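## Task

A microcentrifuge sits unfixed on a desk, and its rotor already carries four capped tubes: green 2 mL, red 0.5 mL, orange 2 mL and violet 0.5 mL. From the unfixed rack next to it, pick the blue-capped 1.5 mL tube and the yellow-capped 1.5 mL tube and drop each into an empty rotor hole so it hangs there right down to its cap. All six tubes, which differ only in cap and contents, must end balanced about the rotor axis: equal volumes facing each other, or three equal volumes spaced evenly. Turning the rotor is allowed. Every white-capped tube must still be in the rack at the end. Then close the lid until it latches, which happens when its front edge is pushed down and the blue lamp beside the LID key lights. Then press the SPIN key to start the machine. Each key's label is printed just above it. The score drops if the lid is still moving fast about a finger's width above its resting place on the latch. While running, the display shows SPINNING, and a second SPIN press stops it. Release everything at the end. If the robot falls over or is left tilted, the task fails.

## Robot and tools

Robot: a TidyBot++ mobile base measuring 0.54 x 0.50 x 0.38 m. It rolls on four powered casters and carries one seven-joint arm with a two-finger gripper. The shoulder sits 0.12 m ahead of the base centre and 0.68 m above the floor. Cameras: base_camera, on the base looking forward, and wrist_camera, which looks along the hand. The arm starts folded with the hand pointing down. Loose objects can occasionally be nudged by outside pushes.

Frames. Base frame: origin on the floor below the base centre, x forward, y left, z up, in metres. Odometry frame: the base frame as it was when the scene began. hand_pose is given in the base frame. It is the point between the finger pads. The hand's z axis runs out along the fingers, and the fingers close along its y axis.

move runs a single action. The action is built from "base", "joints" and/or "target", plus an optional "speeds". All of its motions start at once.
- base: an object holding relative offsets measured from where the base is now, along its own axes. translate_m is metres, forward positive. strafe_m is metres, left positive. Both range from -2 to 2. rotate_rad is radians, counter-clockwise (left) positive, from -6.3 to 6.3.
- joints: absolute targets by name, in radians. joint_2_rad may be -2.249 to 2.249 and joint_4_rad -2.579 to 2.579. joint_6_rad may be -2.099 to 2.099. joint_1, 3, 5 and 7 turn without limit but take the shorter way, so send steps under half a turn. Positive joint_1_rad is clockwise seen from above, the opposite sense to base rotation. gripper_pos is unitless, 0 fully open to 1 fully closed. The finger gap is about 85 x (1 - gripper_pos) mm.
- target: one list of seven numbers [x, y, z, qw, qx, qy, qz]. It is an absolute hand pose in the base frame, in metres plus a unit quaternion. Alongside it, joints may hold only gripper_pos.
- speeds: per-action caps on top speed. translate_m and strafe_m accept 0.05 to 0.5 m/s, and rotate_rad accepts 0.1 to 1.57 rad/s. When translating and strafing together, set the speed under one key only.
- cameras: a list of names, or "all". An empty list returns no images.
- blocking: true (the default) returns once everything has come to rest. false returns in about 0.5 s while motion continues. A later move overrides only the parts it names.
wait(seconds 0 to 10) lets time pass and reports state. stop brakes every motion. zoom_image(camera, region [x0,y0,x1,y1] pixels, max 504x504) enlarges part of the newest image. finished_scene(scene 1 or 2) ends the scene and cannot be undone. read_manual only returns licence texts.

Result lines: the state includes hand_pose, hand_target, joint_positions, motor_effort (percent of max, with the peak in brackets), Motor temperatures, base_odometry (x, y, heading in rad), base_tilt (degrees), and base_status/joint_status/hand_status. Status words: "done"; "moving"; "off_target", which means it came to rest short and may still be pushing; "contact_stop" and "time_out", which are unrequested stops; "not_followed", where a check withheld the command; "torque_fault"; and "limit_stop_at_motor_heat". "joint command not followed" with a "cause:" means a self-collision was predicted. "pose unreachable" means the target was withheld. "ARM HIT" marks a hard hit against the base or the arm itself. on_its_own lists things the robot did that you did not command. The "pictures" line names the images in order. A gripper left "off_target" at 1 is holding something. An unrequested stop, a refused call or a torque fault cancels the rest of the calls in your reply.

Practical notes. hand_status reports done within 10 mm and 2 degrees. Most targets settle within about 3 cm. To correct, add (desired - hand_pose) to your last target. To hold still, resend hand_target, not hand_pose. Held loads make the arm sag. A hand pointing down reaches at most about 0.94 m above the floor, and only close to the base. Targets low, forward and close to the base can end badly or strike the base. The arm does not avoid obstacles and will keep pushing into a desk. Joint motors max about 54 N m (34 for joints 5 to 7). Torque-sensor limits are 104.5 and 51.3 N m, and a fault freezes the arm for 10 s. Motors at 60 °C trigger MOTOR HOT, and at 75 °C the arm sinks for 30 to 60 s. Base odometry counts wheel turns, so slip counts as travel and drift builds up. Time spent thinking lets motion run on.

Avoid: dropping tubes; releasing things that are still moving; slamming the lid down fast; hard hits and very hard pushes; too much force or twist on the gripper, including squeezing hard on something still resting on a surface; driving or turning while the raised arm is caught on something; and reaching far out or swinging sideways in ways that could tip the robot.

Each tool is called after "Request:" as name(argument=value, ...) on one line, values as JSON.

## Session

Request:
move()

Scene clock: 0.00 s.
Motor temperatures (°C): [36 33 34 43 42 51 37]
base_odometry: x=+0.000 y=+0.000 heading=+0.000
base_tilt: forward=-0.4 right=+0.5
base_status: not commanded
joint_positions: joint_1_rad=-0.049 joint_2_rad=-0.354 joint_3_rad=+3.117 joint_4_rad=-2.536 joint_5_rad=-0.012 joint_6_rad=-0.866 joint_7_rad=+1.583 gripper_pos=+0.000
joint_status: not commanded
motor_effort: joint_1_rad=+0 joint_2_rad=-1 joint_3_rad=+0 joint_4_rad=+16 joint_5_rad=+0 joint_6_rad=+1 joint_7_rad=+0
hand_pose: x=+0.2586 y=+0.0134 z=+0.5860 quat_wxyz=(-0.002, +0.998, +0.038, +0.047) (m; base frame)
hand_target: x=+0.2577 y=+0.0133 z=+0.5855 quat_wxyz=(-0.002, +0.998, +0.038, +0.046) (m; base frame)
hand_status: not commanded
pictures: base_camera, wrist_camera
Images, in order (width x height): base_camera 644x364, wrist_camera 644x476.

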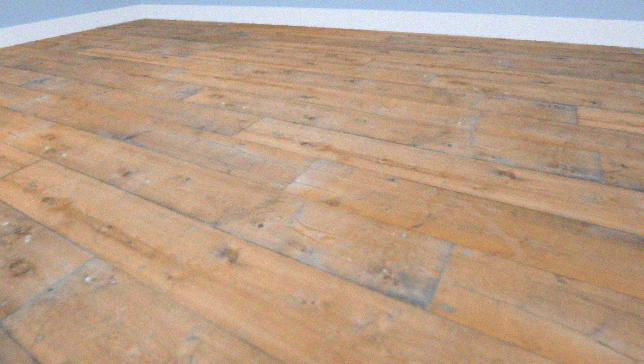

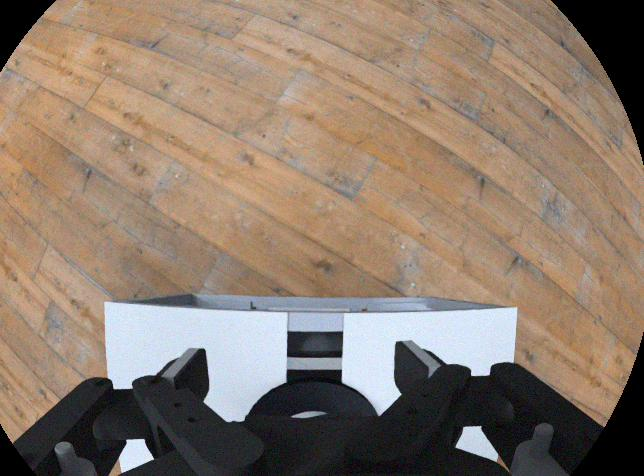

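Request:
move(base={"rotate_rad": 1.2}, cameras=["base_camera"])

Request:
move(base={"rotate_rad": 1.2}, cameras=["base_camera"])

Request:
move(base={"rotate_rad": 1.2}, cameras=["base_camera"])

Request:
move(base={"rotate_rad": 1.2}, cameras=["base_camera"])

Scene clock: 8.17 s.
Motor temperatures (°C): [36 33 34 43 42 51 37]
move: done
base_odometry: x=+0.000 y=+0.000 heading=+1.199
base_tilt: forward=-0.4 right=+0.5
base_status: done
joint_positions: joint_1_rad=-0.049 joint_2_rad=-0.354 joint_3_rad=+3.117 joint_4_rad=-2.536 joint_5_rad=-0.012 joint_6_rad=-0.866 joint_7_rad=+1.583 gripper_pos=+0.000
joint_status: not commanded
motor_effort: joint_1_rad=+0(1) joint_2_rad=-1(2) joint_3_rad=+0(1) joint_4_rad=+16(16) joint_5_rad=+1(1) joint_6_rad=+0(1) joint_7_rad=+0(0)
hand_pose: x=+0.2586 y=+0.0134 z=+0.5860 quat_wxyz=(-0.002, +0.998, +0.038, +0.047) (m; base frame)
hand_target: x=+0.2577 y=+0.0133 z=+0.5855 quat_wxyz=(-0.002, +0.998, +0.038, +0.046) (m; base frame)
hand_status: not commanded
pictures: base_camera
Images, in order (width x height): base_camera 644x364.

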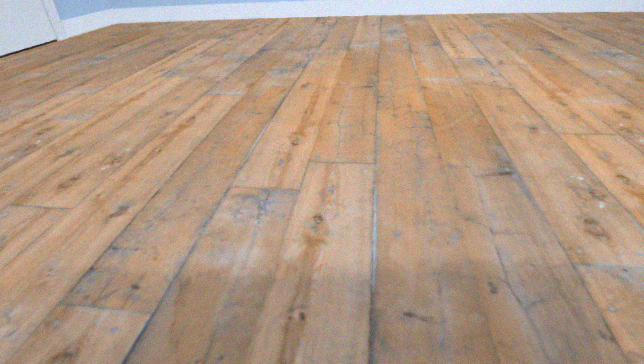

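Scene clock: 10.20 s.
Motor temperatures (°C): [36 33 34 43 42 51 37]
move: done
base_odometry: x=+0.000 y=+0.000 heading=+2.399
base_tilt: forward=-0.4 right=+0.5
base_status: done
joint_positions: joint_1_rad=-0.049 joint_2_rad=-0.354 joint_3_rad=+3.117 joint_4_rad=-2.536 joint_5_rad=-0.012 joint_6_rad=-0.866 joint_7_rad=+1.583 gripper_pos=+0.000
joint_status: not commanded
motor_effort: joint_1_rad=+0(1) joint_2_rad=-1(2) joint_3_rad=+0(2) joint_4_rad=+16(16) joint_5_rad=+0(1) joint_6_rad=+1(1) joint_7_rad=+0(0)
hand_pose: x=+0.2586 y=+0.0134 z=+0.5860 quat_wxyz=(-0.002, +0.998, +0.038, +0.047) (m; base frame)
hand_target: x=+0.2577 y=+0.0133 z=+0.5855 quat_wxyz=(-0.002, +0.998, +0.038, +0.046) (m; base frame)
hand_status: not commanded
pictures: base_camera
Images, in order (width x height): base_camera 644x364.

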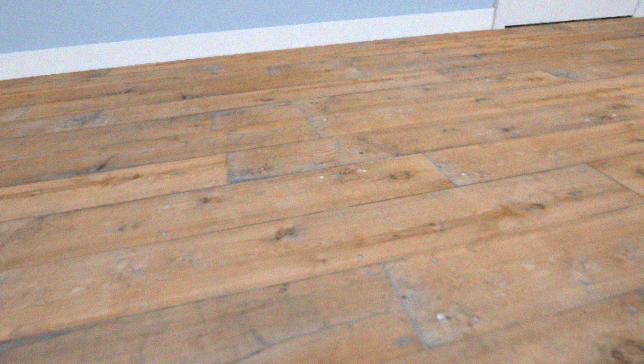

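Scene clock: 12.23 s.
Motor temperatures (°C): [36 33 34 42 42 51 37]
move: done
base_odometry: x=+0.000 y=+0.000 heading=-2.685
base_tilt: forward=-0.4 right=+0.5
base_status: done
joint_positions: joint_1_rad=-0.049 joint_2_rad=-0.354 joint_3_rad=+3.117 joint_4_rad=-2.536 joint_5_rad=-0.012 joint_6_rad=-0.866 joint_7_rad=+1.583 gripper_pos=+0.000
joint_status: not commanded
motor_effort: joint_1_rad=-1(1) joint_2_rad=-1(1) joint_3_rad=+0(1) joint_4_rad=+16(16) joint_5_rad=+1(1) joint_6_rad=+0(1) joint_7_rad=+0(0)
hand_pose: x=+0.2586 y=+0.0134 z=+0.5860 quat_wxyz=(-0.002, +0.998, +0.038, +0.047) (m; base frame)
hand_target: x=+0.2577 y=+0.0133 z=+0.5855 quat_wxyz=(-0.002, +0.998, +0.038, +0.046) (m; base frame)
hand_status: not commanded
pictures: base_camera
Images, in order (width x height): base_camera 644x364.

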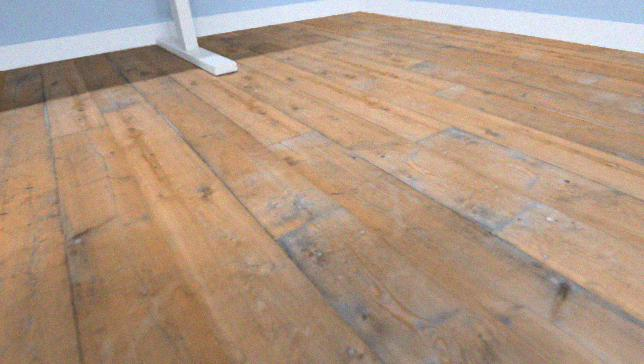

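Scene clock: 14.27 s.
Motor temperatures (°C): [36 33 34 42 42 51 37]
move: done
base_odometry: x=+0.000 y=+0.000 heading=-1.486
base_tilt: forward=-0.4 right=+0.5
base_status: done
joint_positions: joint_1_rad=-0.049 joint_2_rad=-0.354 joint_3_rad=+3.117 joint_4_rad=-2.536 joint_5_rad=-0.012 joint_6_rad=-0.866 joint_7_rad=+1.583 gripper_pos=+0.000
joint_status: not commanded
motor_effort: joint_1_rad=+0(1) joint_2_rad=-1(1) joint_3_rad=+0(1) joint_4_rad=+16(16) joint_5_rad=+0(1) joint_6_rad=+1(1) joint_7_rad=+0(0)
hand_pose: x=+0.2586 y=+0.0134 z=+0.5860 quat_wxyz=(-0.002, +0.998, +0.038, +0.047) (m; base frame)
hand_target: x=+0.2577 y=+0.0133 z=+0.5855 quat_wxyz=(-0.002, +0.998, +0.038, +0.046) (m; base frame)
hand_status: not commanded
pictures: base_camera
Images, in order (width x height): base_camera 644x364.

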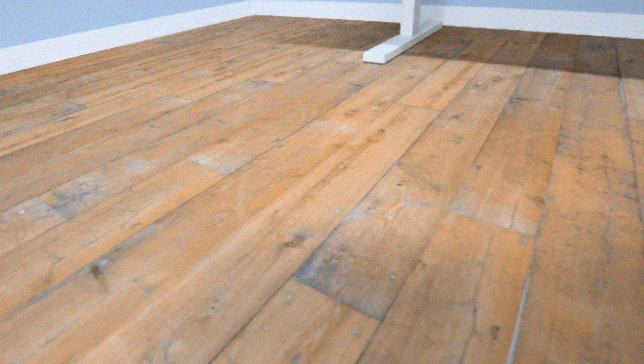

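Request:
move(base={"rotate_rad": -0.6}, joints={"joint_2_rad": -0.5, "joint_4_rad": -2.4, "joint_6_rad": 0.2})

Scene clock: 20.07 s.
Motor temperatures (°C): [36 33 34 42 42 51 37]
move: done
base_odometry: x=+0.000 y=+0.000 heading=-2.085
base_tilt: forward=-0.4 right=+0.5
base_status: done
joint_positions: joint_1_rad=-0.049 joint_2_rad=-0.489 joint_3_rad=+3.117 joint_4_rad=-2.405 joint_5_rad=-0.012 joint_6_rad=+0.162 joint_7_rad=+1.583 gripper_pos=+0.000
joint_status: all done
motor_effort: joint_1_rad=+0(1) joint_2_rad=-2(5) joint_3_rad=+0(2) joint_4_rad=+23(23) joint_5_rad=+0(1) joint_6_rad=+8(9) joint_7_rad=+0(0)
hand_pose: x=+0.5218 y=+0.0314 z=+0.8904 quat_wxyz=(-0.017, +0.768, +0.030, +0.640) (m; base frame)
hand_target: x=+0.5220 y=+0.0315 z=+0.9091 quat_wxyz=(-0.018, +0.751, +0.029, +0.660) (m; base frame)
hand_status: not commanded
pictures: base_camera, wrist_camera
Images, in order (width x height): base_camera 644x364, wrist_camera 644x476.

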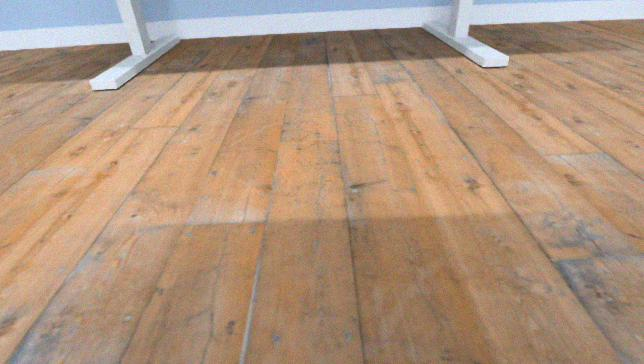

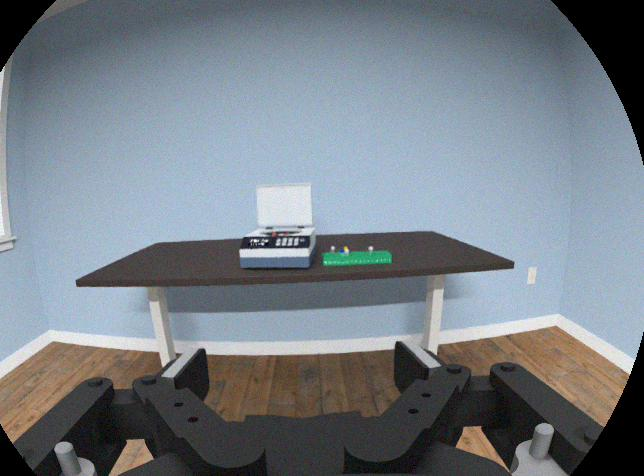

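Request:
zoom_image(camera="wrist_camera", region=[220, 170, 420, 290])

Request:
move(base={"translate_m": 0.55, "rotate_rad": 0.07}, joints={"joint_2_rad": -0.5, "joint_4_rad": -2.0, "joint_6_rad": -0.6})

Scaled by 2.520.

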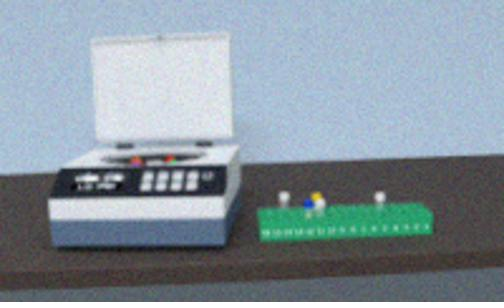

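Scene clock: 35.57 s.
Motor temperatures (°C): [35 33 33 42 42 51 37]
move: done
base_odometry: x=-0.271 y=-0.479 heading=-2.015
base_tilt: forward=-0.4 right=+0.5
base_status: done
joint_positions: joint_1_rad=-0.049 joint_2_rad=-0.493 joint_3_rad=+3.116 joint_4_rad=-2.016 joint_5_rad=-0.012 joint_6_rad=-0.545 joint_7_rad=+1.583 gripper_pos=+0.000
joint_status: all done
motor_effort: joint_1_rad=+0(1) joint_2_rad=-3(7) joint_3_rad=+0(2) joint_4_rad=+23(24) joint_5_rad=+1(1) joint_6_rad=+8(10) joint_7_rad=+0(0)
hand_pose: x=+0.5059 y=+0.0337 z=+0.9185 quat_wxyz=(-0.015, +0.859, +0.036, +0.511) (m; base frame)
hand_target: x=+0.4980 y=+0.0327 z=+0.9159 quat_wxyz=(-0.015, +0.867, +0.036, +0.497) (m; base frame)
hand_status: not commanded
pictures: base_camera, wrist_camera
Images, in order (width x height): base_camera 644x364, wrist_camera 644x476.

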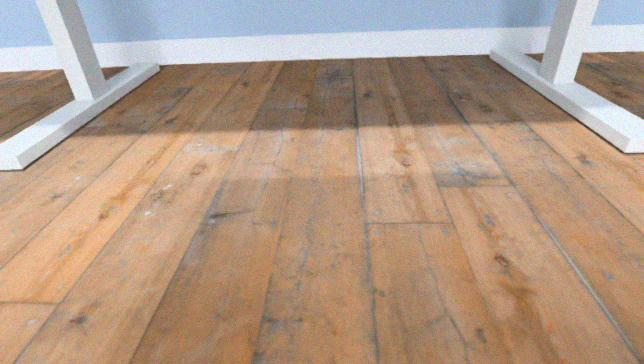

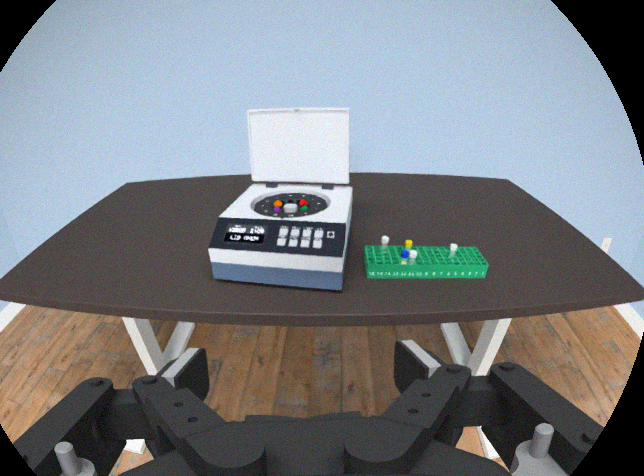

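Request:
move(joints={"joint_1_rad": 0, "joint_2_rad": -0.21, "joint_4_rad": -1.035, "joint_6_rad": -1.67}, cameras=["wrist_camera"])

Request:
move(base={"translate_m": 0.25, "rotate_rad": 0.0}, speeds={"translate_m": 0.3})

Scene clock: 61.20 s.
Motor temperatures (°C): [35 32 33 42 41 50 37]
move: done
base_odometry: x=-0.271 y=-0.479 heading=-2.015
base_tilt: forward=-0.4 right=+0.6
base_status: not commanded
joint_positions: joint_1_rad=-0.018 joint_2_rad=-0.233 joint_3_rad=+3.116 joint_4_rad=-1.055 joint_5_rad=-0.012 joint_6_rad=-1.616 joint_7_rad=+1.583 gripper_pos=+0.000
joint_status: all done
motor_effort: joint_1_rad=+0(1) joint_2_rad=-7(7) joint_3_rad=+1(1) joint_4_rad=+17(24) joint_5_rad=+1(1) joint_6_rad=+6(8) joint_7_rad=+0(0)
hand_pose: x=+0.4525 y=+0.0214 z=+1.0682 quat_wxyz=(-0.008, +0.938, +0.029, +0.345) (m; base frame)
hand_target: x=+0.4492 y=+0.0148 z=+1.0581 quat_wxyz=(-0.005, +0.948, +0.020, +0.318) (m; base frame)
hand_status: not commanded
pictures: wrist_camera
Images, in order (width x height): wrist_camera 644x476.

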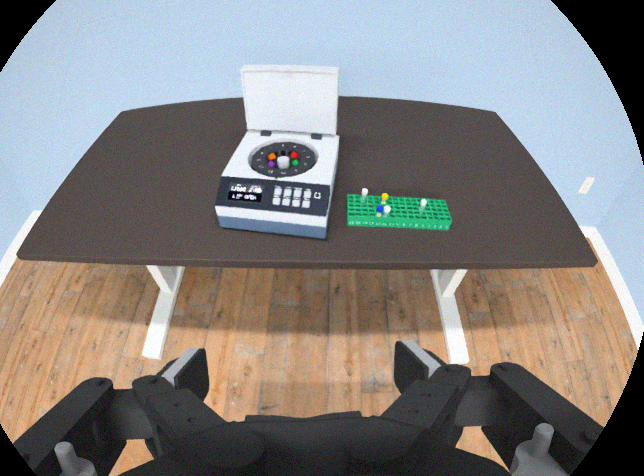

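Scene clock: 62.93 s.
Motor temperatures (°C): [35 32 33 42 41 50 37]
move: done
base_odometry: x=-0.378 y=-0.705 heading=-2.015
base_tilt: forward=-0.4 right=+0.5
base_status: done
joint_positions: joint_1_rad=-0.017 joint_2_rad=-0.215 joint_3_rad=+3.116 joint_4_rad=-1.052 joint_5_rad=-0.012 joint_6_rad=-1.621 joint_7_rad=+1.583 gripper_pos=+0.000
joint_status: not commanded
motor_effort: joint_1_rad=+0(1) joint_2_rad=-7(11) joint_3_rad=+1(1) joint_4_rad=+17(18) joint_5_rad=+0(1) joint_6_rad=+6(6) joint_7_rad=+0(0)
hand_pose: x=+0.4584 y=+0.0214 z=+1.0621 quat_wxyz=(-0.008, +0.942, +0.029, +0.335) (m; base frame)
hand_target: x=+0.4492 y=+0.0148 z=+1.0581 quat_wxyz=(-0.005, +0.948, +0.020, +0.318) (m; base frame)
hand_status: not commanded
pictures: base_camera, wrist_camera
Images, in order (width x height): base_camera 644x364, wrist_camera 644x476.

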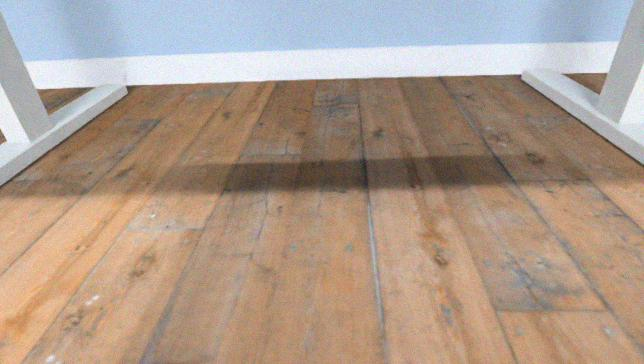

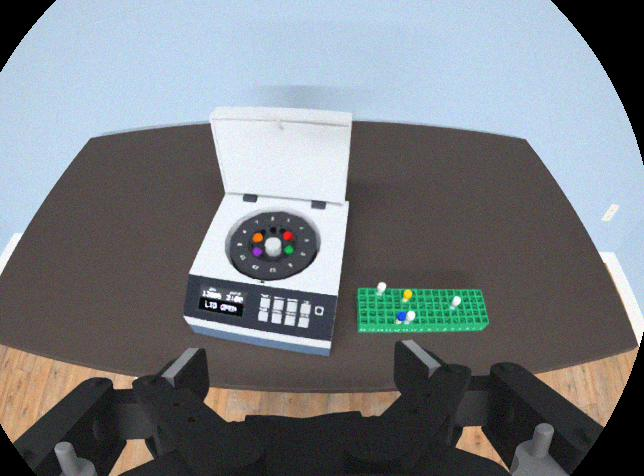

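Request:
zoom_image(camera="wrist_camera", region=[180, 190, 380, 340])

Request:
zoom_image(camera="wrist_camera", region=[340, 260, 500, 350])

Request:
move(base={"translate_m": 0.2, "rotate_rad": 0.0}, speeds={"translate_m": 0.2})

Scaled by 2.520.

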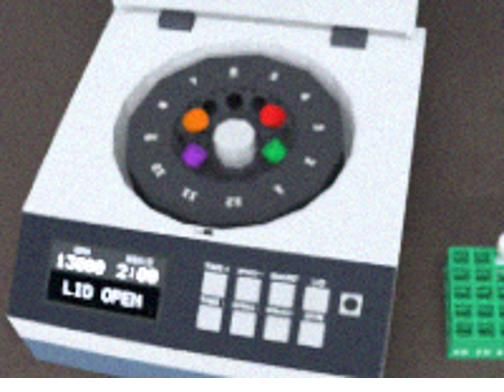

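Scaled by 3.150.

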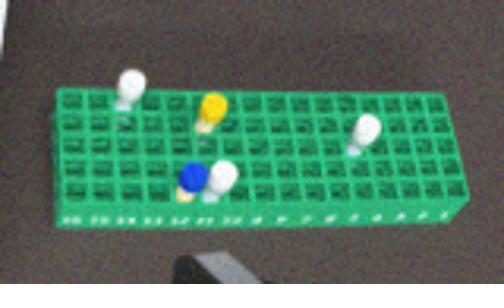

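Scene clock: 83.97 s.
Motor temperatures (°C): [35 32 33 41 41 50 37]
move: done
base_odometry: x=-0.464 y=-0.885 heading=-2.015
base_tilt: forward=-0.4 right=+0.5
base_status: done
joint_positions: joint_1_rad=-0.017 joint_2_rad=-0.212 joint_3_rad=+3.116 joint_4_rad=-1.051 joint_5_rad=-0.012 joint_6_rad=-1.622 joint_7_rad=+1.583 gripper_pos=+0.000
joint_status: not commanded
motor_effort: joint_1_rad=+0(1) joint_2_rad=-7(11) joint_3_rad=+1(1) joint_4_rad=+17(18) joint_5_rad=+0(1) joint_6_rad=+6(6) joint_7_rad=+0(0)
hand_pose: x=+0.4593 y=+0.0213 z=+1.0610 quat_wxyz=(-0.008, +0.942, +0.028, +0.333) (m; base frame)
hand_target: x=+0.4492 y=+0.0148 z=+1.0581 quat_wxyz=(-0.005, +0.948, +0.020, +0.318) (m; base frame)
hand_status: not commanded
pictures: base_camera, wrist_camera
Images, in order (width x height): base_camera 644x364, wrist_camera 644x476.

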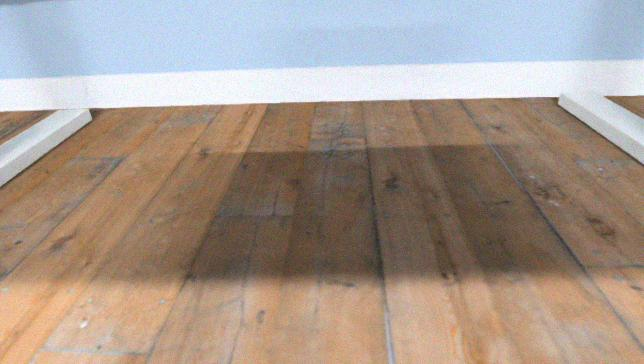

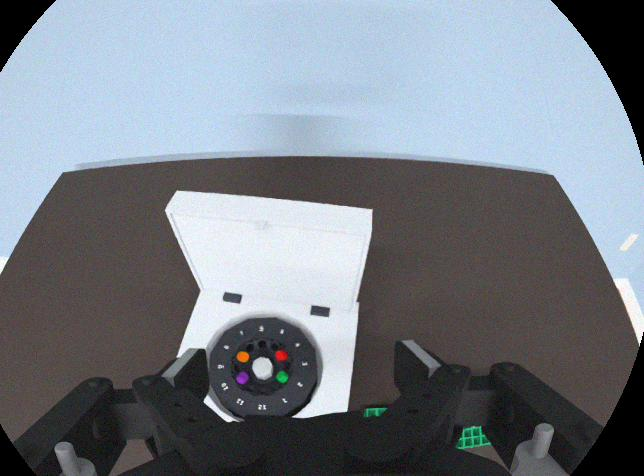

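Request:
move(target=[0.42, 0.06, 0.92, 0, 1, 0, 0], cameras=["wrist_camera"])

Request:
zoom_image(camera="wrist_camera", region=[200, 100, 440, 300])

Scene clock: 95.23 s.
Motor temperatures (°C): [35 32 33 41 41 50 37]
move: off_target
base_odometry: x=-0.464 y=-0.885 heading=-2.015
base_tilt: forward=-0.4 right=+0.5
base_status: not commanded
joint_positions: joint_1_rad=-0.123 joint_2_rad=+0.045 joint_3_rad=+3.097 joint_4_rad=-1.075 joint_5_rad=-0.012 joint_6_rad=-1.945 joint_7_rad=+1.428 gripper_pos=+0.000
joint_status: not commanded
motor_effort: joint_1_rad=+0(1) joint_2_rad=-17(21) joint_3_rad=+0(1) joint_4_rad=+17(18) joint_5_rad=+0(1) joint_6_rad=+0(6) joint_7_rad=+0(0)
hand_pose: x=+0.4391 y=+0.0584 z=+0.9286 quat_wxyz=(-0.012, +0.999, +0.015, +0.037) (m; base frame)
hand_target: x=+0.4200 y=+0.0600 z=+0.9200 quat_wxyz=(+0.000, +1.000, +0.000, +0.000) (m; base frame)
hand_status: off_target (0.021 m and 4.7 deg from the pose sent, 0.151 m and 39.1 deg at the start)
pictures: wrist_camera
Images, in order (width x height): wrist_camera 644x476.

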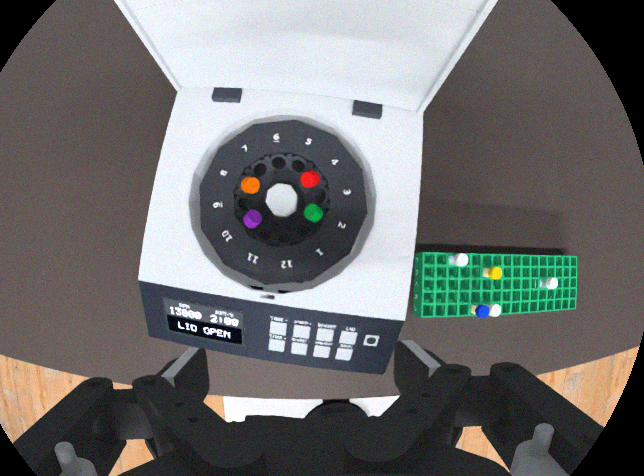

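Scaled by 2.100.

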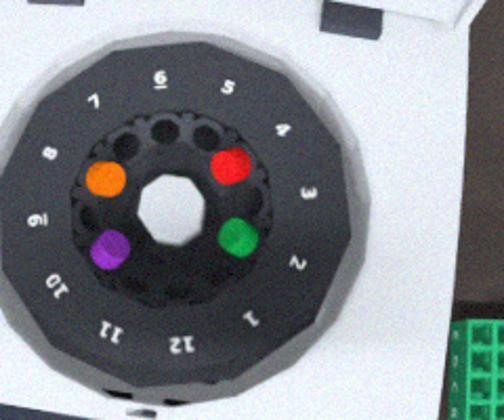

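Request:
move(target=[0.39, -0.10, 0.87, 0, 1, 0, 0], cameras=["wrist_camera"])

Request:
zoom_image(camera="wrist_camera", region=[180, 140, 480, 360])

Scene clock: 122.30 s.
Motor temperatures (°C): [34 32 33 41 41 50 37]
move: off_target
base_odometry: x=-0.464 y=-0.885 heading=-2.015
base_tilt: forward=-0.4 right=+0.5
base_status: not commanded
joint_positions: joint_1_rad=+0.122 joint_2_rad=-0.032 joint_3_rad=+3.341 joint_4_rad=-1.329 joint_5_rad=-0.012 joint_6_rad=-1.870 joint_7_rad=+1.862 gripper_pos=+0.000
joint_status: not commanded
motor_effort: joint_1_rad=+0(2) joint_2_rad=-14(18) joint_3_rad=+0(2) joint_4_rad=+17(18) joint_5_rad=+1(1) joint_6_rad=+0(1) joint_7_rad=+0(0)
hand_pose: x=+0.3894 y=-0.0859 z=+0.8760 quat_wxyz=(-0.013, +1.000, -0.013, -0.010) (m; base frame)
hand_target: x=+0.3900 y=-0.1000 z=+0.8700 quat_wxyz=(+0.000, +1.000, +0.000, +0.000) (m; base frame)
hand_status: off_target (0.015 m and 2.4 deg from the pose sent, 0.176 m and 4.7 deg at the start)
pictures: wrist_camera
Images, in order (width x height): wrist_camera 644x476.

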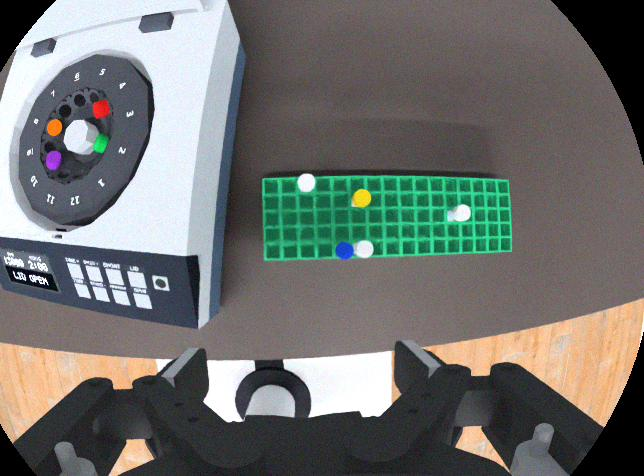

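Scaled by 1.680.

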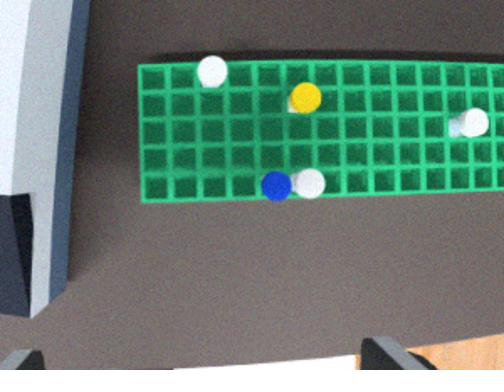

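Request:
zoom_image(camera="wrist_camera", region=[10, 40, 170, 240])

Scaled by 2.520.

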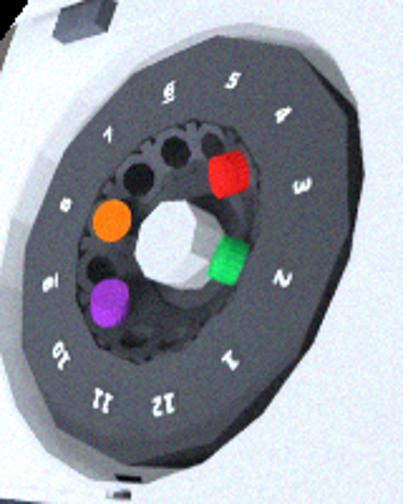

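Request:
move(target=[0.33, 0.08, 0.94, 0, 0.94, 0, 0.342], cameras=["wrist_camera"])

Request:
zoom_image(camera="wrist_camera", region=[220, 180, 400, 320])

Scene clock: 148.03 s.
Motor temperatures (°C): [34 32 33 40 41 50 37]
move: off_target
base_odometry: x=-0.464 y=-0.885 heading=-2.015
base_tilt: forward=-0.4 right=+0.5
base_status: not commanded
joint_positions: joint_1_rad=+0.092 joint_2_rad=-0.624 joint_3_rad=+2.898 joint_4_rad=-1.617 joint_5_rad=-0.012 joint_6_rad=-1.466 joint_7_rad=+1.432 gripper_pos=+0.000
joint_status: not commanded
motor_effort: joint_1_rad=+0(1) joint_2_rad=+6(16) joint_3_rad=+3(4) joint_4_rad=+19(19) joint_5_rad=+2(2) joint_6_rad=+5(6) joint_7_rad=+0(0)
hand_pose: x=+0.3285 y=+0.0658 z=+0.9452 quat_wxyz=(+0.020, +0.943, +0.009, +0.332) (m; base frame)
hand_target: x=+0.3300 y=+0.0800 z=+0.9400 quat_wxyz=(+0.000, +0.940, +0.000, +0.342) (m; base frame)
hand_status: off_target (0.015 m and 2.8 deg from the pose sent, 0.187 m and 41.2 deg at the start)
pictures: wrist_camera
Images, in order (width x height): wrist_camera 644x476.

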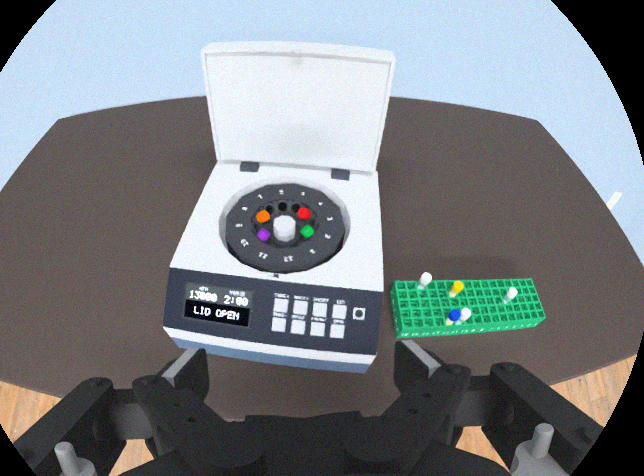

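Scaled by 2.800.

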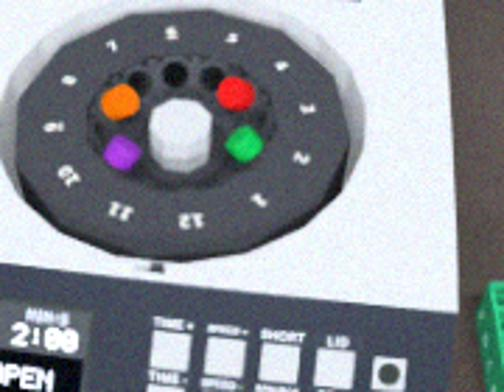

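Request:
move(target=[0.39, 0.09, 0.92, 0, 0.984, 0, 0.174], cameras=["wrist_camera"])

Request:
zoom_image(camera="wrist_camera", region=[220, 170, 400, 310])

Scene clock: 168.40 s.
Motor temperatures (°C): [34 32 33 40 41 50 37]
move: off_target
base_odometry: x=-0.464 y=-0.885 heading=-2.015
base_tilt: forward=-0.4 right=+0.5
base_status: not commanded
joint_positions: joint_1_rad=-0.020 joint_2_rad=-0.266 joint_3_rad=+2.887 joint_4_rad=-1.429 joint_5_rad=-0.012 joint_6_rad=-1.592 joint_7_rad=+1.323 gripper_pos=+0.000
joint_status: not commanded
motor_effort: joint_1_rad=+0(1) joint_2_rad=-6(8) joint_3_rad=+1(4) joint_4_rad=+19(19) joint_5_rad=+1(2) joint_6_rad=+3(6) joint_7_rad=+0(0)
hand_pose: x=+0.3976 y=+0.0977 z=+0.9200 quat_wxyz=(-0.022, +0.982, +0.016, +0.189) (m; base frame)
hand_target: x=+0.3900 y=+0.0900 z=+0.9200 quat_wxyz=(+0.000, +0.985, +0.000, +0.174) (m; base frame)
hand_status: off_target (0.011 m and 3.6 deg from the pose sent, 0.071 m and 18.9 deg at the start)
pictures: wrist_camera
Images, in order (width x height): wrist_camera 644x476.

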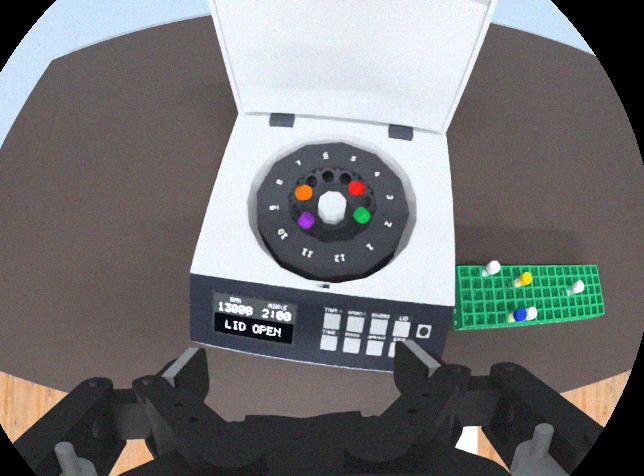

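Scaled by 2.800.

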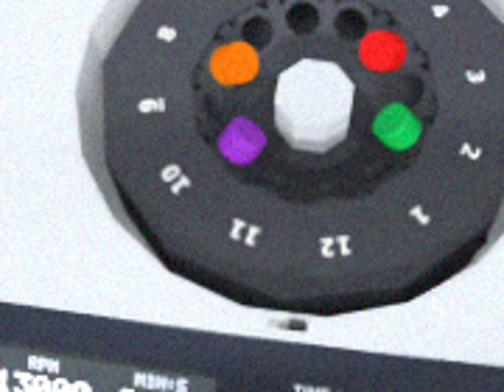

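Request:
move(target=[0.405, -0.11, 0.80, 0, 1, 0, 0], joints={"gripper_pos": 0.7}, cameras=["wrist_camera"])

Scene clock: 193.50 s.
Motor temperatures (°C): [34 32 33 40 41 50 37]
move: off_target
base_odometry: x=-0.464 y=-0.885 heading=-2.015
base_tilt: forward=-0.4 right=+0.5
base_status: not commanded
joint_positions: joint_1_rad=+0.140 joint_2_rad=-0.046 joint_3_rad=+3.339 joint_4_rad=-1.537 joint_5_rad=-0.012 joint_6_rad=-1.595 joint_7_rad=+1.881 gripper_pos=+0.700
joint_status: all done
motor_effort: joint_1_rad=+0(2) joint_2_rad=-15(17) joint_3_rad=+0(3) joint_4_rad=+19(19) joint_5_rad=+0(2) joint_6_rad=+1(4) joint_7_rad=+0(0)
hand_pose: x=+0.4163 y=-0.0999 z=+0.8165 quat_wxyz=(-0.001, +0.999, -0.013, +0.029) (m; base frame)
hand_target: x=+0.4050 y=-0.1100 z=+0.8000 quat_wxyz=(+0.000, +1.000, +0.000, +0.000) (m; base frame)
hand_status: off_target (0.022 m and 3.7 deg from the pose sent, 0.240 m and 22.0 deg at the start)
pictures: wrist_camera
Images, in order (width x height): wrist_camera 644x476.

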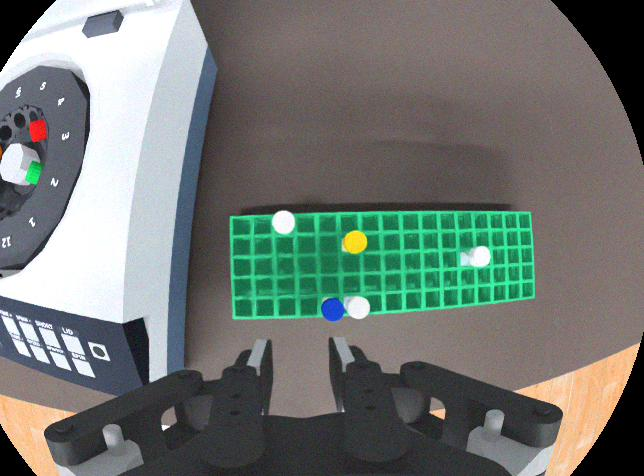

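Request:
move(target=[0.425, -0.125, 0.80, 0, 0.7071, -0.7071, 0], joints={"gripper_pos": 0.7}, cameras=["wrist_camera"])

Scene clock: 207.37 s.
Motor temperatures (°C): [34 32 33 40 41 50 37]
move: off_target
base_odometry: x=-0.464 y=-0.885 heading=-2.015
base_tilt: forward=-0.4 right=+0.6
base_status: not commanded
joint_positions: joint_1_rad=+0.145 joint_2_rad=+0.008 joint_3_rad=+3.367 joint_4_rad=-1.529 joint_5_rad=-0.012 joint_6_rad=-1.595 joint_7_rad=+0.456 gripper_pos=+0.700
joint_status: all done
motor_effort: joint_1_rad=+0(1) joint_2_rad=-17(18) joint_3_rad=+0(1) joint_4_rad=+18(19) joint_5_rad=+1(1) joint_6_rad=+0(1) joint_7_rad=+0(0)
hand_pose: x=+0.4221 y=-0.1117 z=+0.8022 quat_wxyz=(-0.007, +0.737, -0.676, +0.003) (m; base frame)
hand_target: x=+0.4250 y=-0.1250 z=+0.8000 quat_wxyz=(+0.000, +0.707, -0.707, +0.000) (m; base frame)
hand_status: off_target (0.014 m and 5.0 deg from the pose sent, 0.031 m and 88.6 deg at the start)
pictures: wrist_camera
Images, in order (width x height): wrist_camera 644x476.

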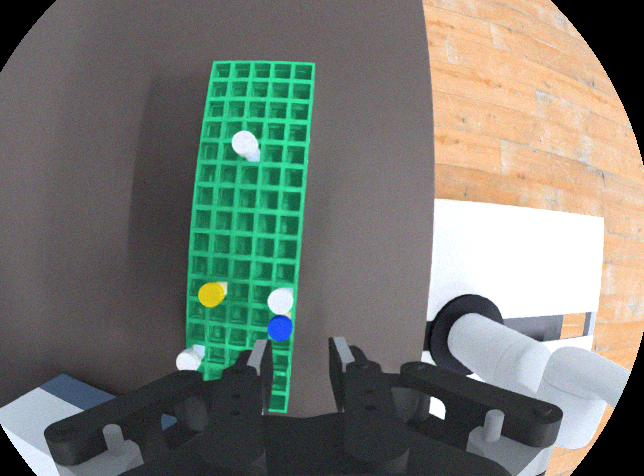

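Request:
move(target=[0.438, -0.129, 0.775, 0, 0.6756, -0.7373, 0], joints={"gripper_pos": 0.65}, cameras=["wrist_camera"])

Request:
zoom_image(camera="wrist_camera", region=[200, 260, 380, 400])

Scene clock: 226.10 s.
Motor temperatures (°C): [34 32 33 40 41 50 37]
move: off_target
base_odometry: x=-0.464 y=-0.885 heading=-2.015
base_tilt: forward=-0.4 right=+0.5
base_status: not commanded
joint_positions: joint_1_rad=+0.145 joint_2_rad=+0.046 joint_3_rad=+3.395 joint_4_rad=-1.539 joint_5_rad=-0.012 joint_6_rad=-1.551 joint_7_rad=+0.373 gripper_pos=+0.650
joint_status: all done
motor_effort: joint_1_rad=+0(1) joint_2_rad=-18(20) joint_3_rad=+0(1) joint_4_rad=+18(19) joint_5_rad=+1(1) joint_6_rad=+0(1) joint_7_rad=+0(0)
hand_pose: x=+0.4334 y=-0.1250 z=+0.7866 quat_wxyz=(-0.002, +0.698, -0.716, +0.003) (m; base frame)
hand_target: x=+0.4380 y=-0.1290 z=+0.7750 quat_wxyz=(+0.000, +0.676, -0.737, +0.000) (m; base frame)
hand_status: off_target (0.013 m and 3.6 deg from the pose sent, 0.036 m and 9.9 deg at the start)
pictures: wrist_camera
Images, in order (width x height): wrist_camera 644x476.

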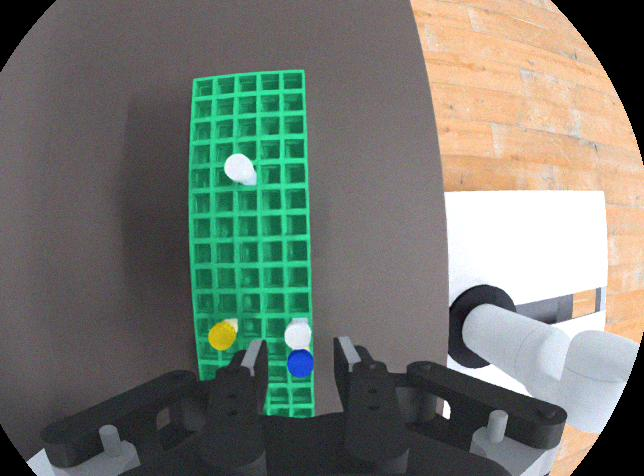

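Scaled by 2.800.

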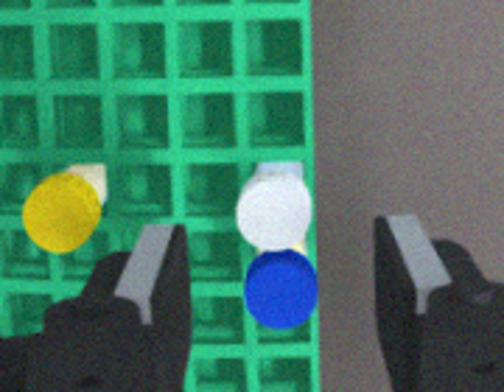

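Request:
move(target=[0.440, -0.117, 0.755, 0, 0.685, -0.7285, 0], joints={"gripper_pos": 0.7}, cameras=["wrist_camera"])

Request:
zoom_image(camera="wrist_camera", region=[200, 260, 380, 400])

Scene clock: 237.57 s.
Motor temperatures (°C): [34 32 33 40 41 50 37]
move: off_target
base_odometry: x=-0.464 y=-0.885 heading=-2.015
base_tilt: forward=-0.4 right=+0.5
base_status: not commanded
joint_positions: joint_1_rad=+0.141 joint_2_rad=+0.047 joint_3_rad=+3.395 joint_4_rad=-1.596 joint_5_rad=-0.012 joint_6_rad=-1.501 joint_7_rad=+0.365 gripper_pos=+0.700
joint_status: all done
motor_effort: joint_1_rad=+0(1) joint_2_rad=-18(20) joint_3_rad=+1(1) joint_4_rad=+18(19) joint_5_rad=+1(1) joint_6_rad=+0(1) joint_7_rad=+0(0)
hand_pose: x=+0.4312 y=-0.1227 z=+0.7686 quat_wxyz=(+0.000, +0.696, -0.718, +0.000) (m; base frame)
hand_target: x=+0.4400 y=-0.1170 z=+0.7550 quat_wxyz=(+0.000, +0.685, -0.729, +0.000) (m; base frame)
hand_status: off_target (0.017 m and 1.8 deg from the pose sent, 0.033 m and 2.1 deg at the start)
pictures: wrist_camera
Images, in order (width x height): wrist_camera 644x476.

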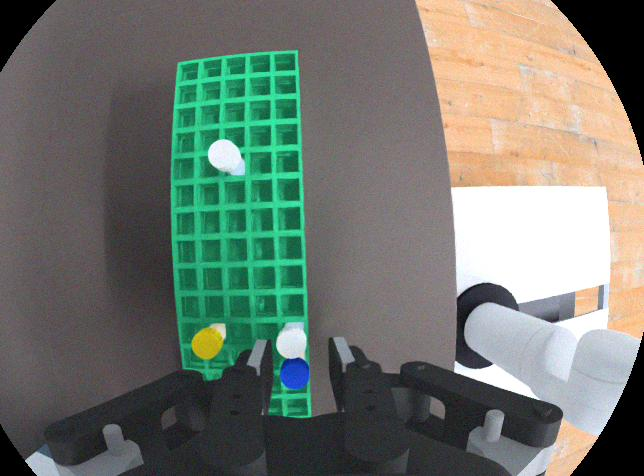

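Scaled by 2.800.

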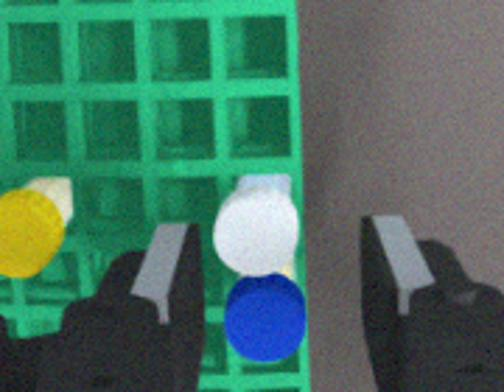

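Request:
move(target=[0.444, -0.099, 0.76, 0, 0.685, -0.7285, 0], cameras=["wrist_camera"])

Request:
zoom_image(camera="wrist_camera", region=[200, 260, 380, 400])

Scene clock: 244.50 s.
Motor temperatures (°C): [34 32 33 40 41 50 37]
move: off_target
base_odometry: x=-0.464 y=-0.885 heading=-2.015
base_tilt: forward=-0.4 right=+0.5
base_status: not commanded
joint_positions: joint_1_rad=+0.109 joint_2_rad=+0.047 joint_3_rad=+3.368 joint_4_rad=-1.596 joint_5_rad=-0.012 joint_6_rad=-1.501 joint_7_rad=+0.303 gripper_pos=+0.700
joint_status: not commanded
motor_effort: joint_1_rad=+0(1) joint_2_rad=-18(19) joint_3_rad=+1(2) joint_4_rad=+18(18) joint_5_rad=+1(1) joint_6_rad=-1(1) joint_7_rad=+0(0)
hand_pose: x=+0.4375 y=-0.1046 z=+0.7685 quat_wxyz=(+0.000, +0.695, -0.719, -0.001) (m; base frame)
hand_target: x=+0.4440 y=-0.0990 z=+0.7600 quat_wxyz=(+0.000, +0.685, -0.729, +0.000) (m; base frame)
hand_status: off_target (0.012 m and 1.6 deg from the pose sent, 0.028 m and 1.8 deg at the start)
pictures: wrist_camera
Images, in order (width x height): wrist_camera 644x476.

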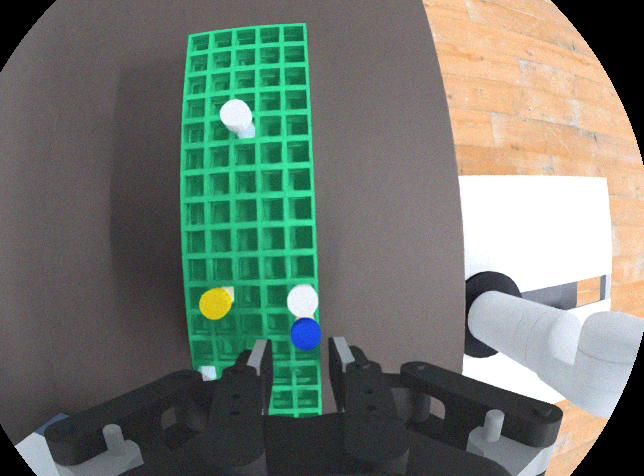

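Scaled by 2.800.

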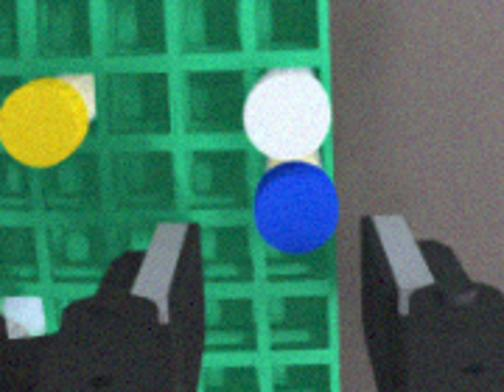

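Request:
move(target=[0.441, -0.114, 0.741, 0, 0.685, -0.7285, 0], cameras=["wrist_camera"])

Request:
zoom_image(camera="wrist_camera", region=[200, 260, 380, 400])

Scene clock: 263.30 s.
Motor temperatures (°C): [34 32 33 40 41 50 37]
move: off_target
base_odometry: x=-0.464 y=-0.885 heading=-2.015
base_tilt: forward=-0.4 right=+0.5
base_status: not commanded
joint_positions: joint_1_rad=+0.110 joint_2_rad=+0.044 joint_3_rad=+3.374 joint_4_rad=-1.619 joint_5_rad=-0.012 joint_6_rad=-1.460 joint_7_rad=+0.303 gripper_pos=+0.700
joint_status: not commanded
motor_effort: joint_1_rad=+1(1) joint_2_rad=-15(18) joint_3_rad=+1(2) joint_4_rad=+16(19) joint_5_rad=+2(4) joint_6_rad=+0(2) joint_7_rad=+0(0)
hand_pose: x=+0.4413 y=-0.1081 z=+0.7623 quat_wxyz=(-0.005, +0.693, -0.721, +0.008) (m; base frame)
hand_target: x=+0.4410 y=-0.1140 z=+0.7410 quat_wxyz=(+0.000, +0.685, -0.729, +0.000) (m; base frame)
hand_status: off_target (0.022 m and 1.7 deg from the pose sent, 0.029 m and 1.6 deg at the start)
pictures: wrist_camera
Images, in order (width x height): wrist_camera 644x476.

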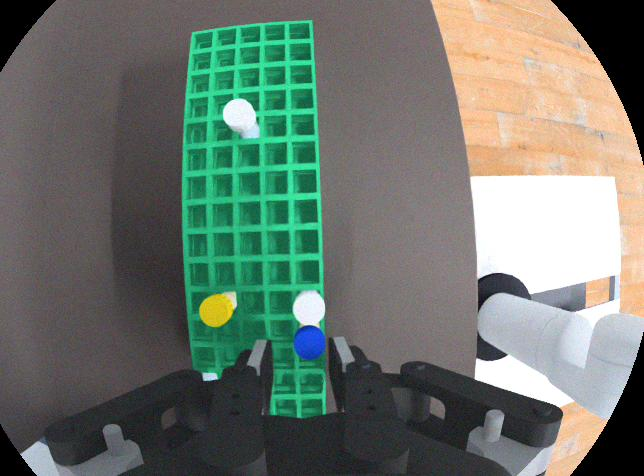

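Scaled by 2.800.

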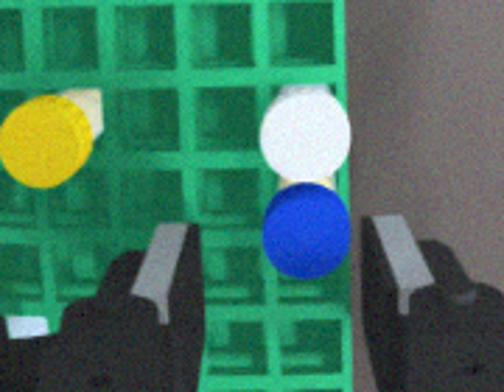

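Request:
move(target=[0.4365, -0.122, 0.752, 0, 0.685, -0.7285, 0], cameras=["wrist_camera"])

Request:
zoom_image(camera="wrist_camera", region=[200, 260, 380, 400])

Scene clock: 275.10 s.
Motor temperatures (°C): [34 32 33 39 41 50 37]
move: off_target
base_odometry: x=-0.464 y=-0.885 heading=-2.015
base_tilt: forward=-0.4 right=+0.5
base_status: not commanded
joint_positions: joint_1_rad=+0.120 joint_2_rad=+0.044 joint_3_rad=+3.377 joint_4_rad=-1.619 joint_5_rad=-0.012 joint_6_rad=-1.460 joint_7_rad=+0.305 gripper_pos=+0.700
joint_status: not commanded
motor_effort: joint_1_rad=+0(2) joint_2_rad=-16(18) joint_3_rad=+1(2) joint_4_rad=+16(18) joint_5_rad=+2(3) joint_6_rad=+0(1) joint_7_rad=+0(0)
hand_pose: x=+0.4400 y=-0.1124 z=+0.7623 quat_wxyz=(-0.005, +0.688, -0.725, +0.009) (m; base frame)
hand_target: x=+0.4365 y=-0.1220 z=+0.7520 quat_wxyz=(+0.000, +0.685, -0.729, +0.000) (m; base frame)
hand_status: off_target (0.015 m and 1.3 deg from the pose sent, 0.018 m and 1.7 deg at the start)
pictures: wrist_camera
Images, in order (width x height): wrist_camera 644x476.

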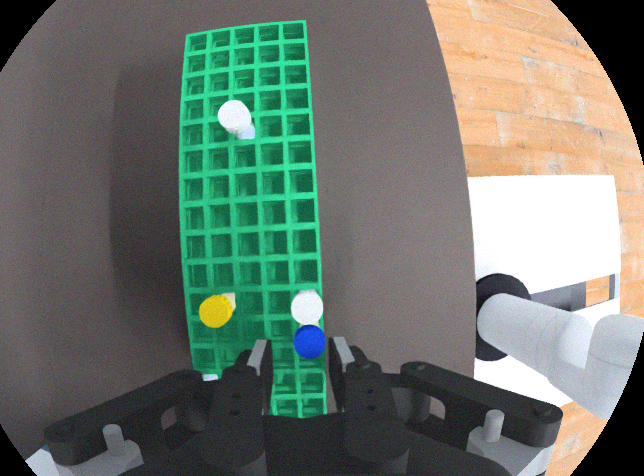

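Scaled by 2.800.

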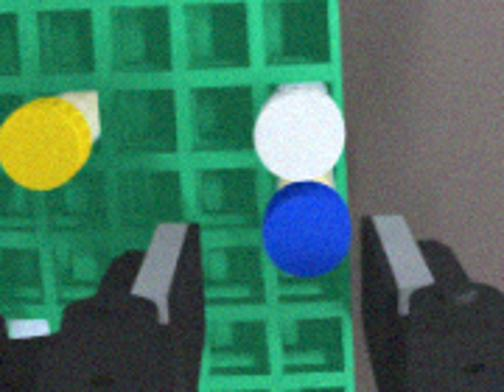

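Request:
move(target=[0.434, -0.122, 0.77, 0, 0.685, -0.7285, 0], cameras=["wrist_camera"])

Request:
zoom_image(camera="wrist_camera", region=[200, 260, 380, 400])

Scene clock: 285.67 s.
Motor temperatures (°C): [34 32 33 39 41 50 37]
move: done
base_odometry: x=-0.464 y=-0.885 heading=-2.015
base_tilt: forward=-0.4 right=+0.6
base_status: not commanded
joint_positions: joint_1_rad=+0.128 joint_2_rad=+0.044 joint_3_rad=+3.377 joint_4_rad=-1.599 joint_5_rad=-0.012 joint_6_rad=-1.479 joint_7_rad=+0.305 gripper_pos=+0.700
joint_status: not commanded
motor_effort: joint_1_rad=+0(1) joint_2_rad=-19(19) joint_3_rad=+0(1) joint_4_rad=+18(19) joint_5_rad=+1(2) joint_6_rad=+0(1) joint_7_rad=+0(0)
hand_pose: x=+0.4396 y=-0.1150 z=+0.7683 quat_wxyz=(-0.005, +0.686, -0.728, +0.009) (m; base frame)
hand_target: x=+0.4340 y=-0.1220 z=+0.7700 quat_wxyz=(+0.000, +0.685, -0.729, +0.000) (m; base frame)
hand_status: done (0.009 m and 1.2 deg from the pose sent, 0.014 m and 1.3 deg at the start)
pictures: wrist_camera
Images, in order (width x height): wrist_camera 644x476.

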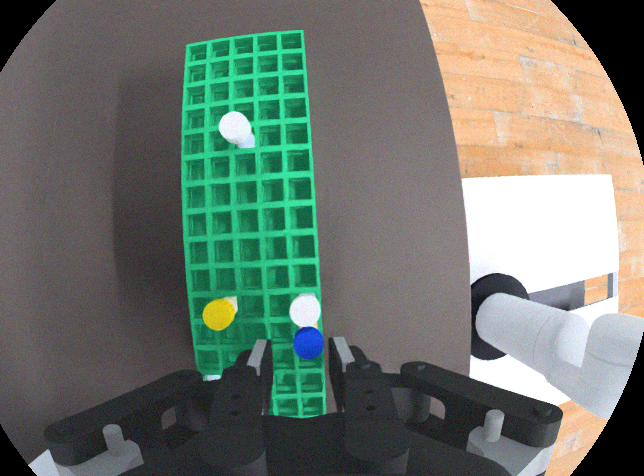

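Scaled by 2.800.

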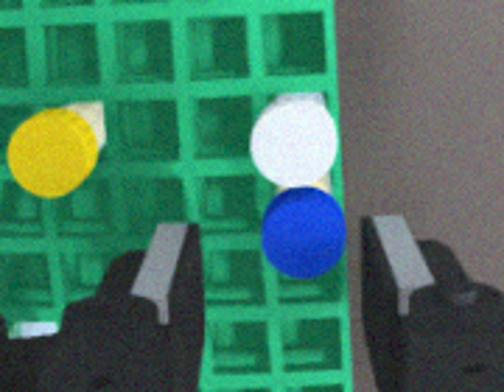

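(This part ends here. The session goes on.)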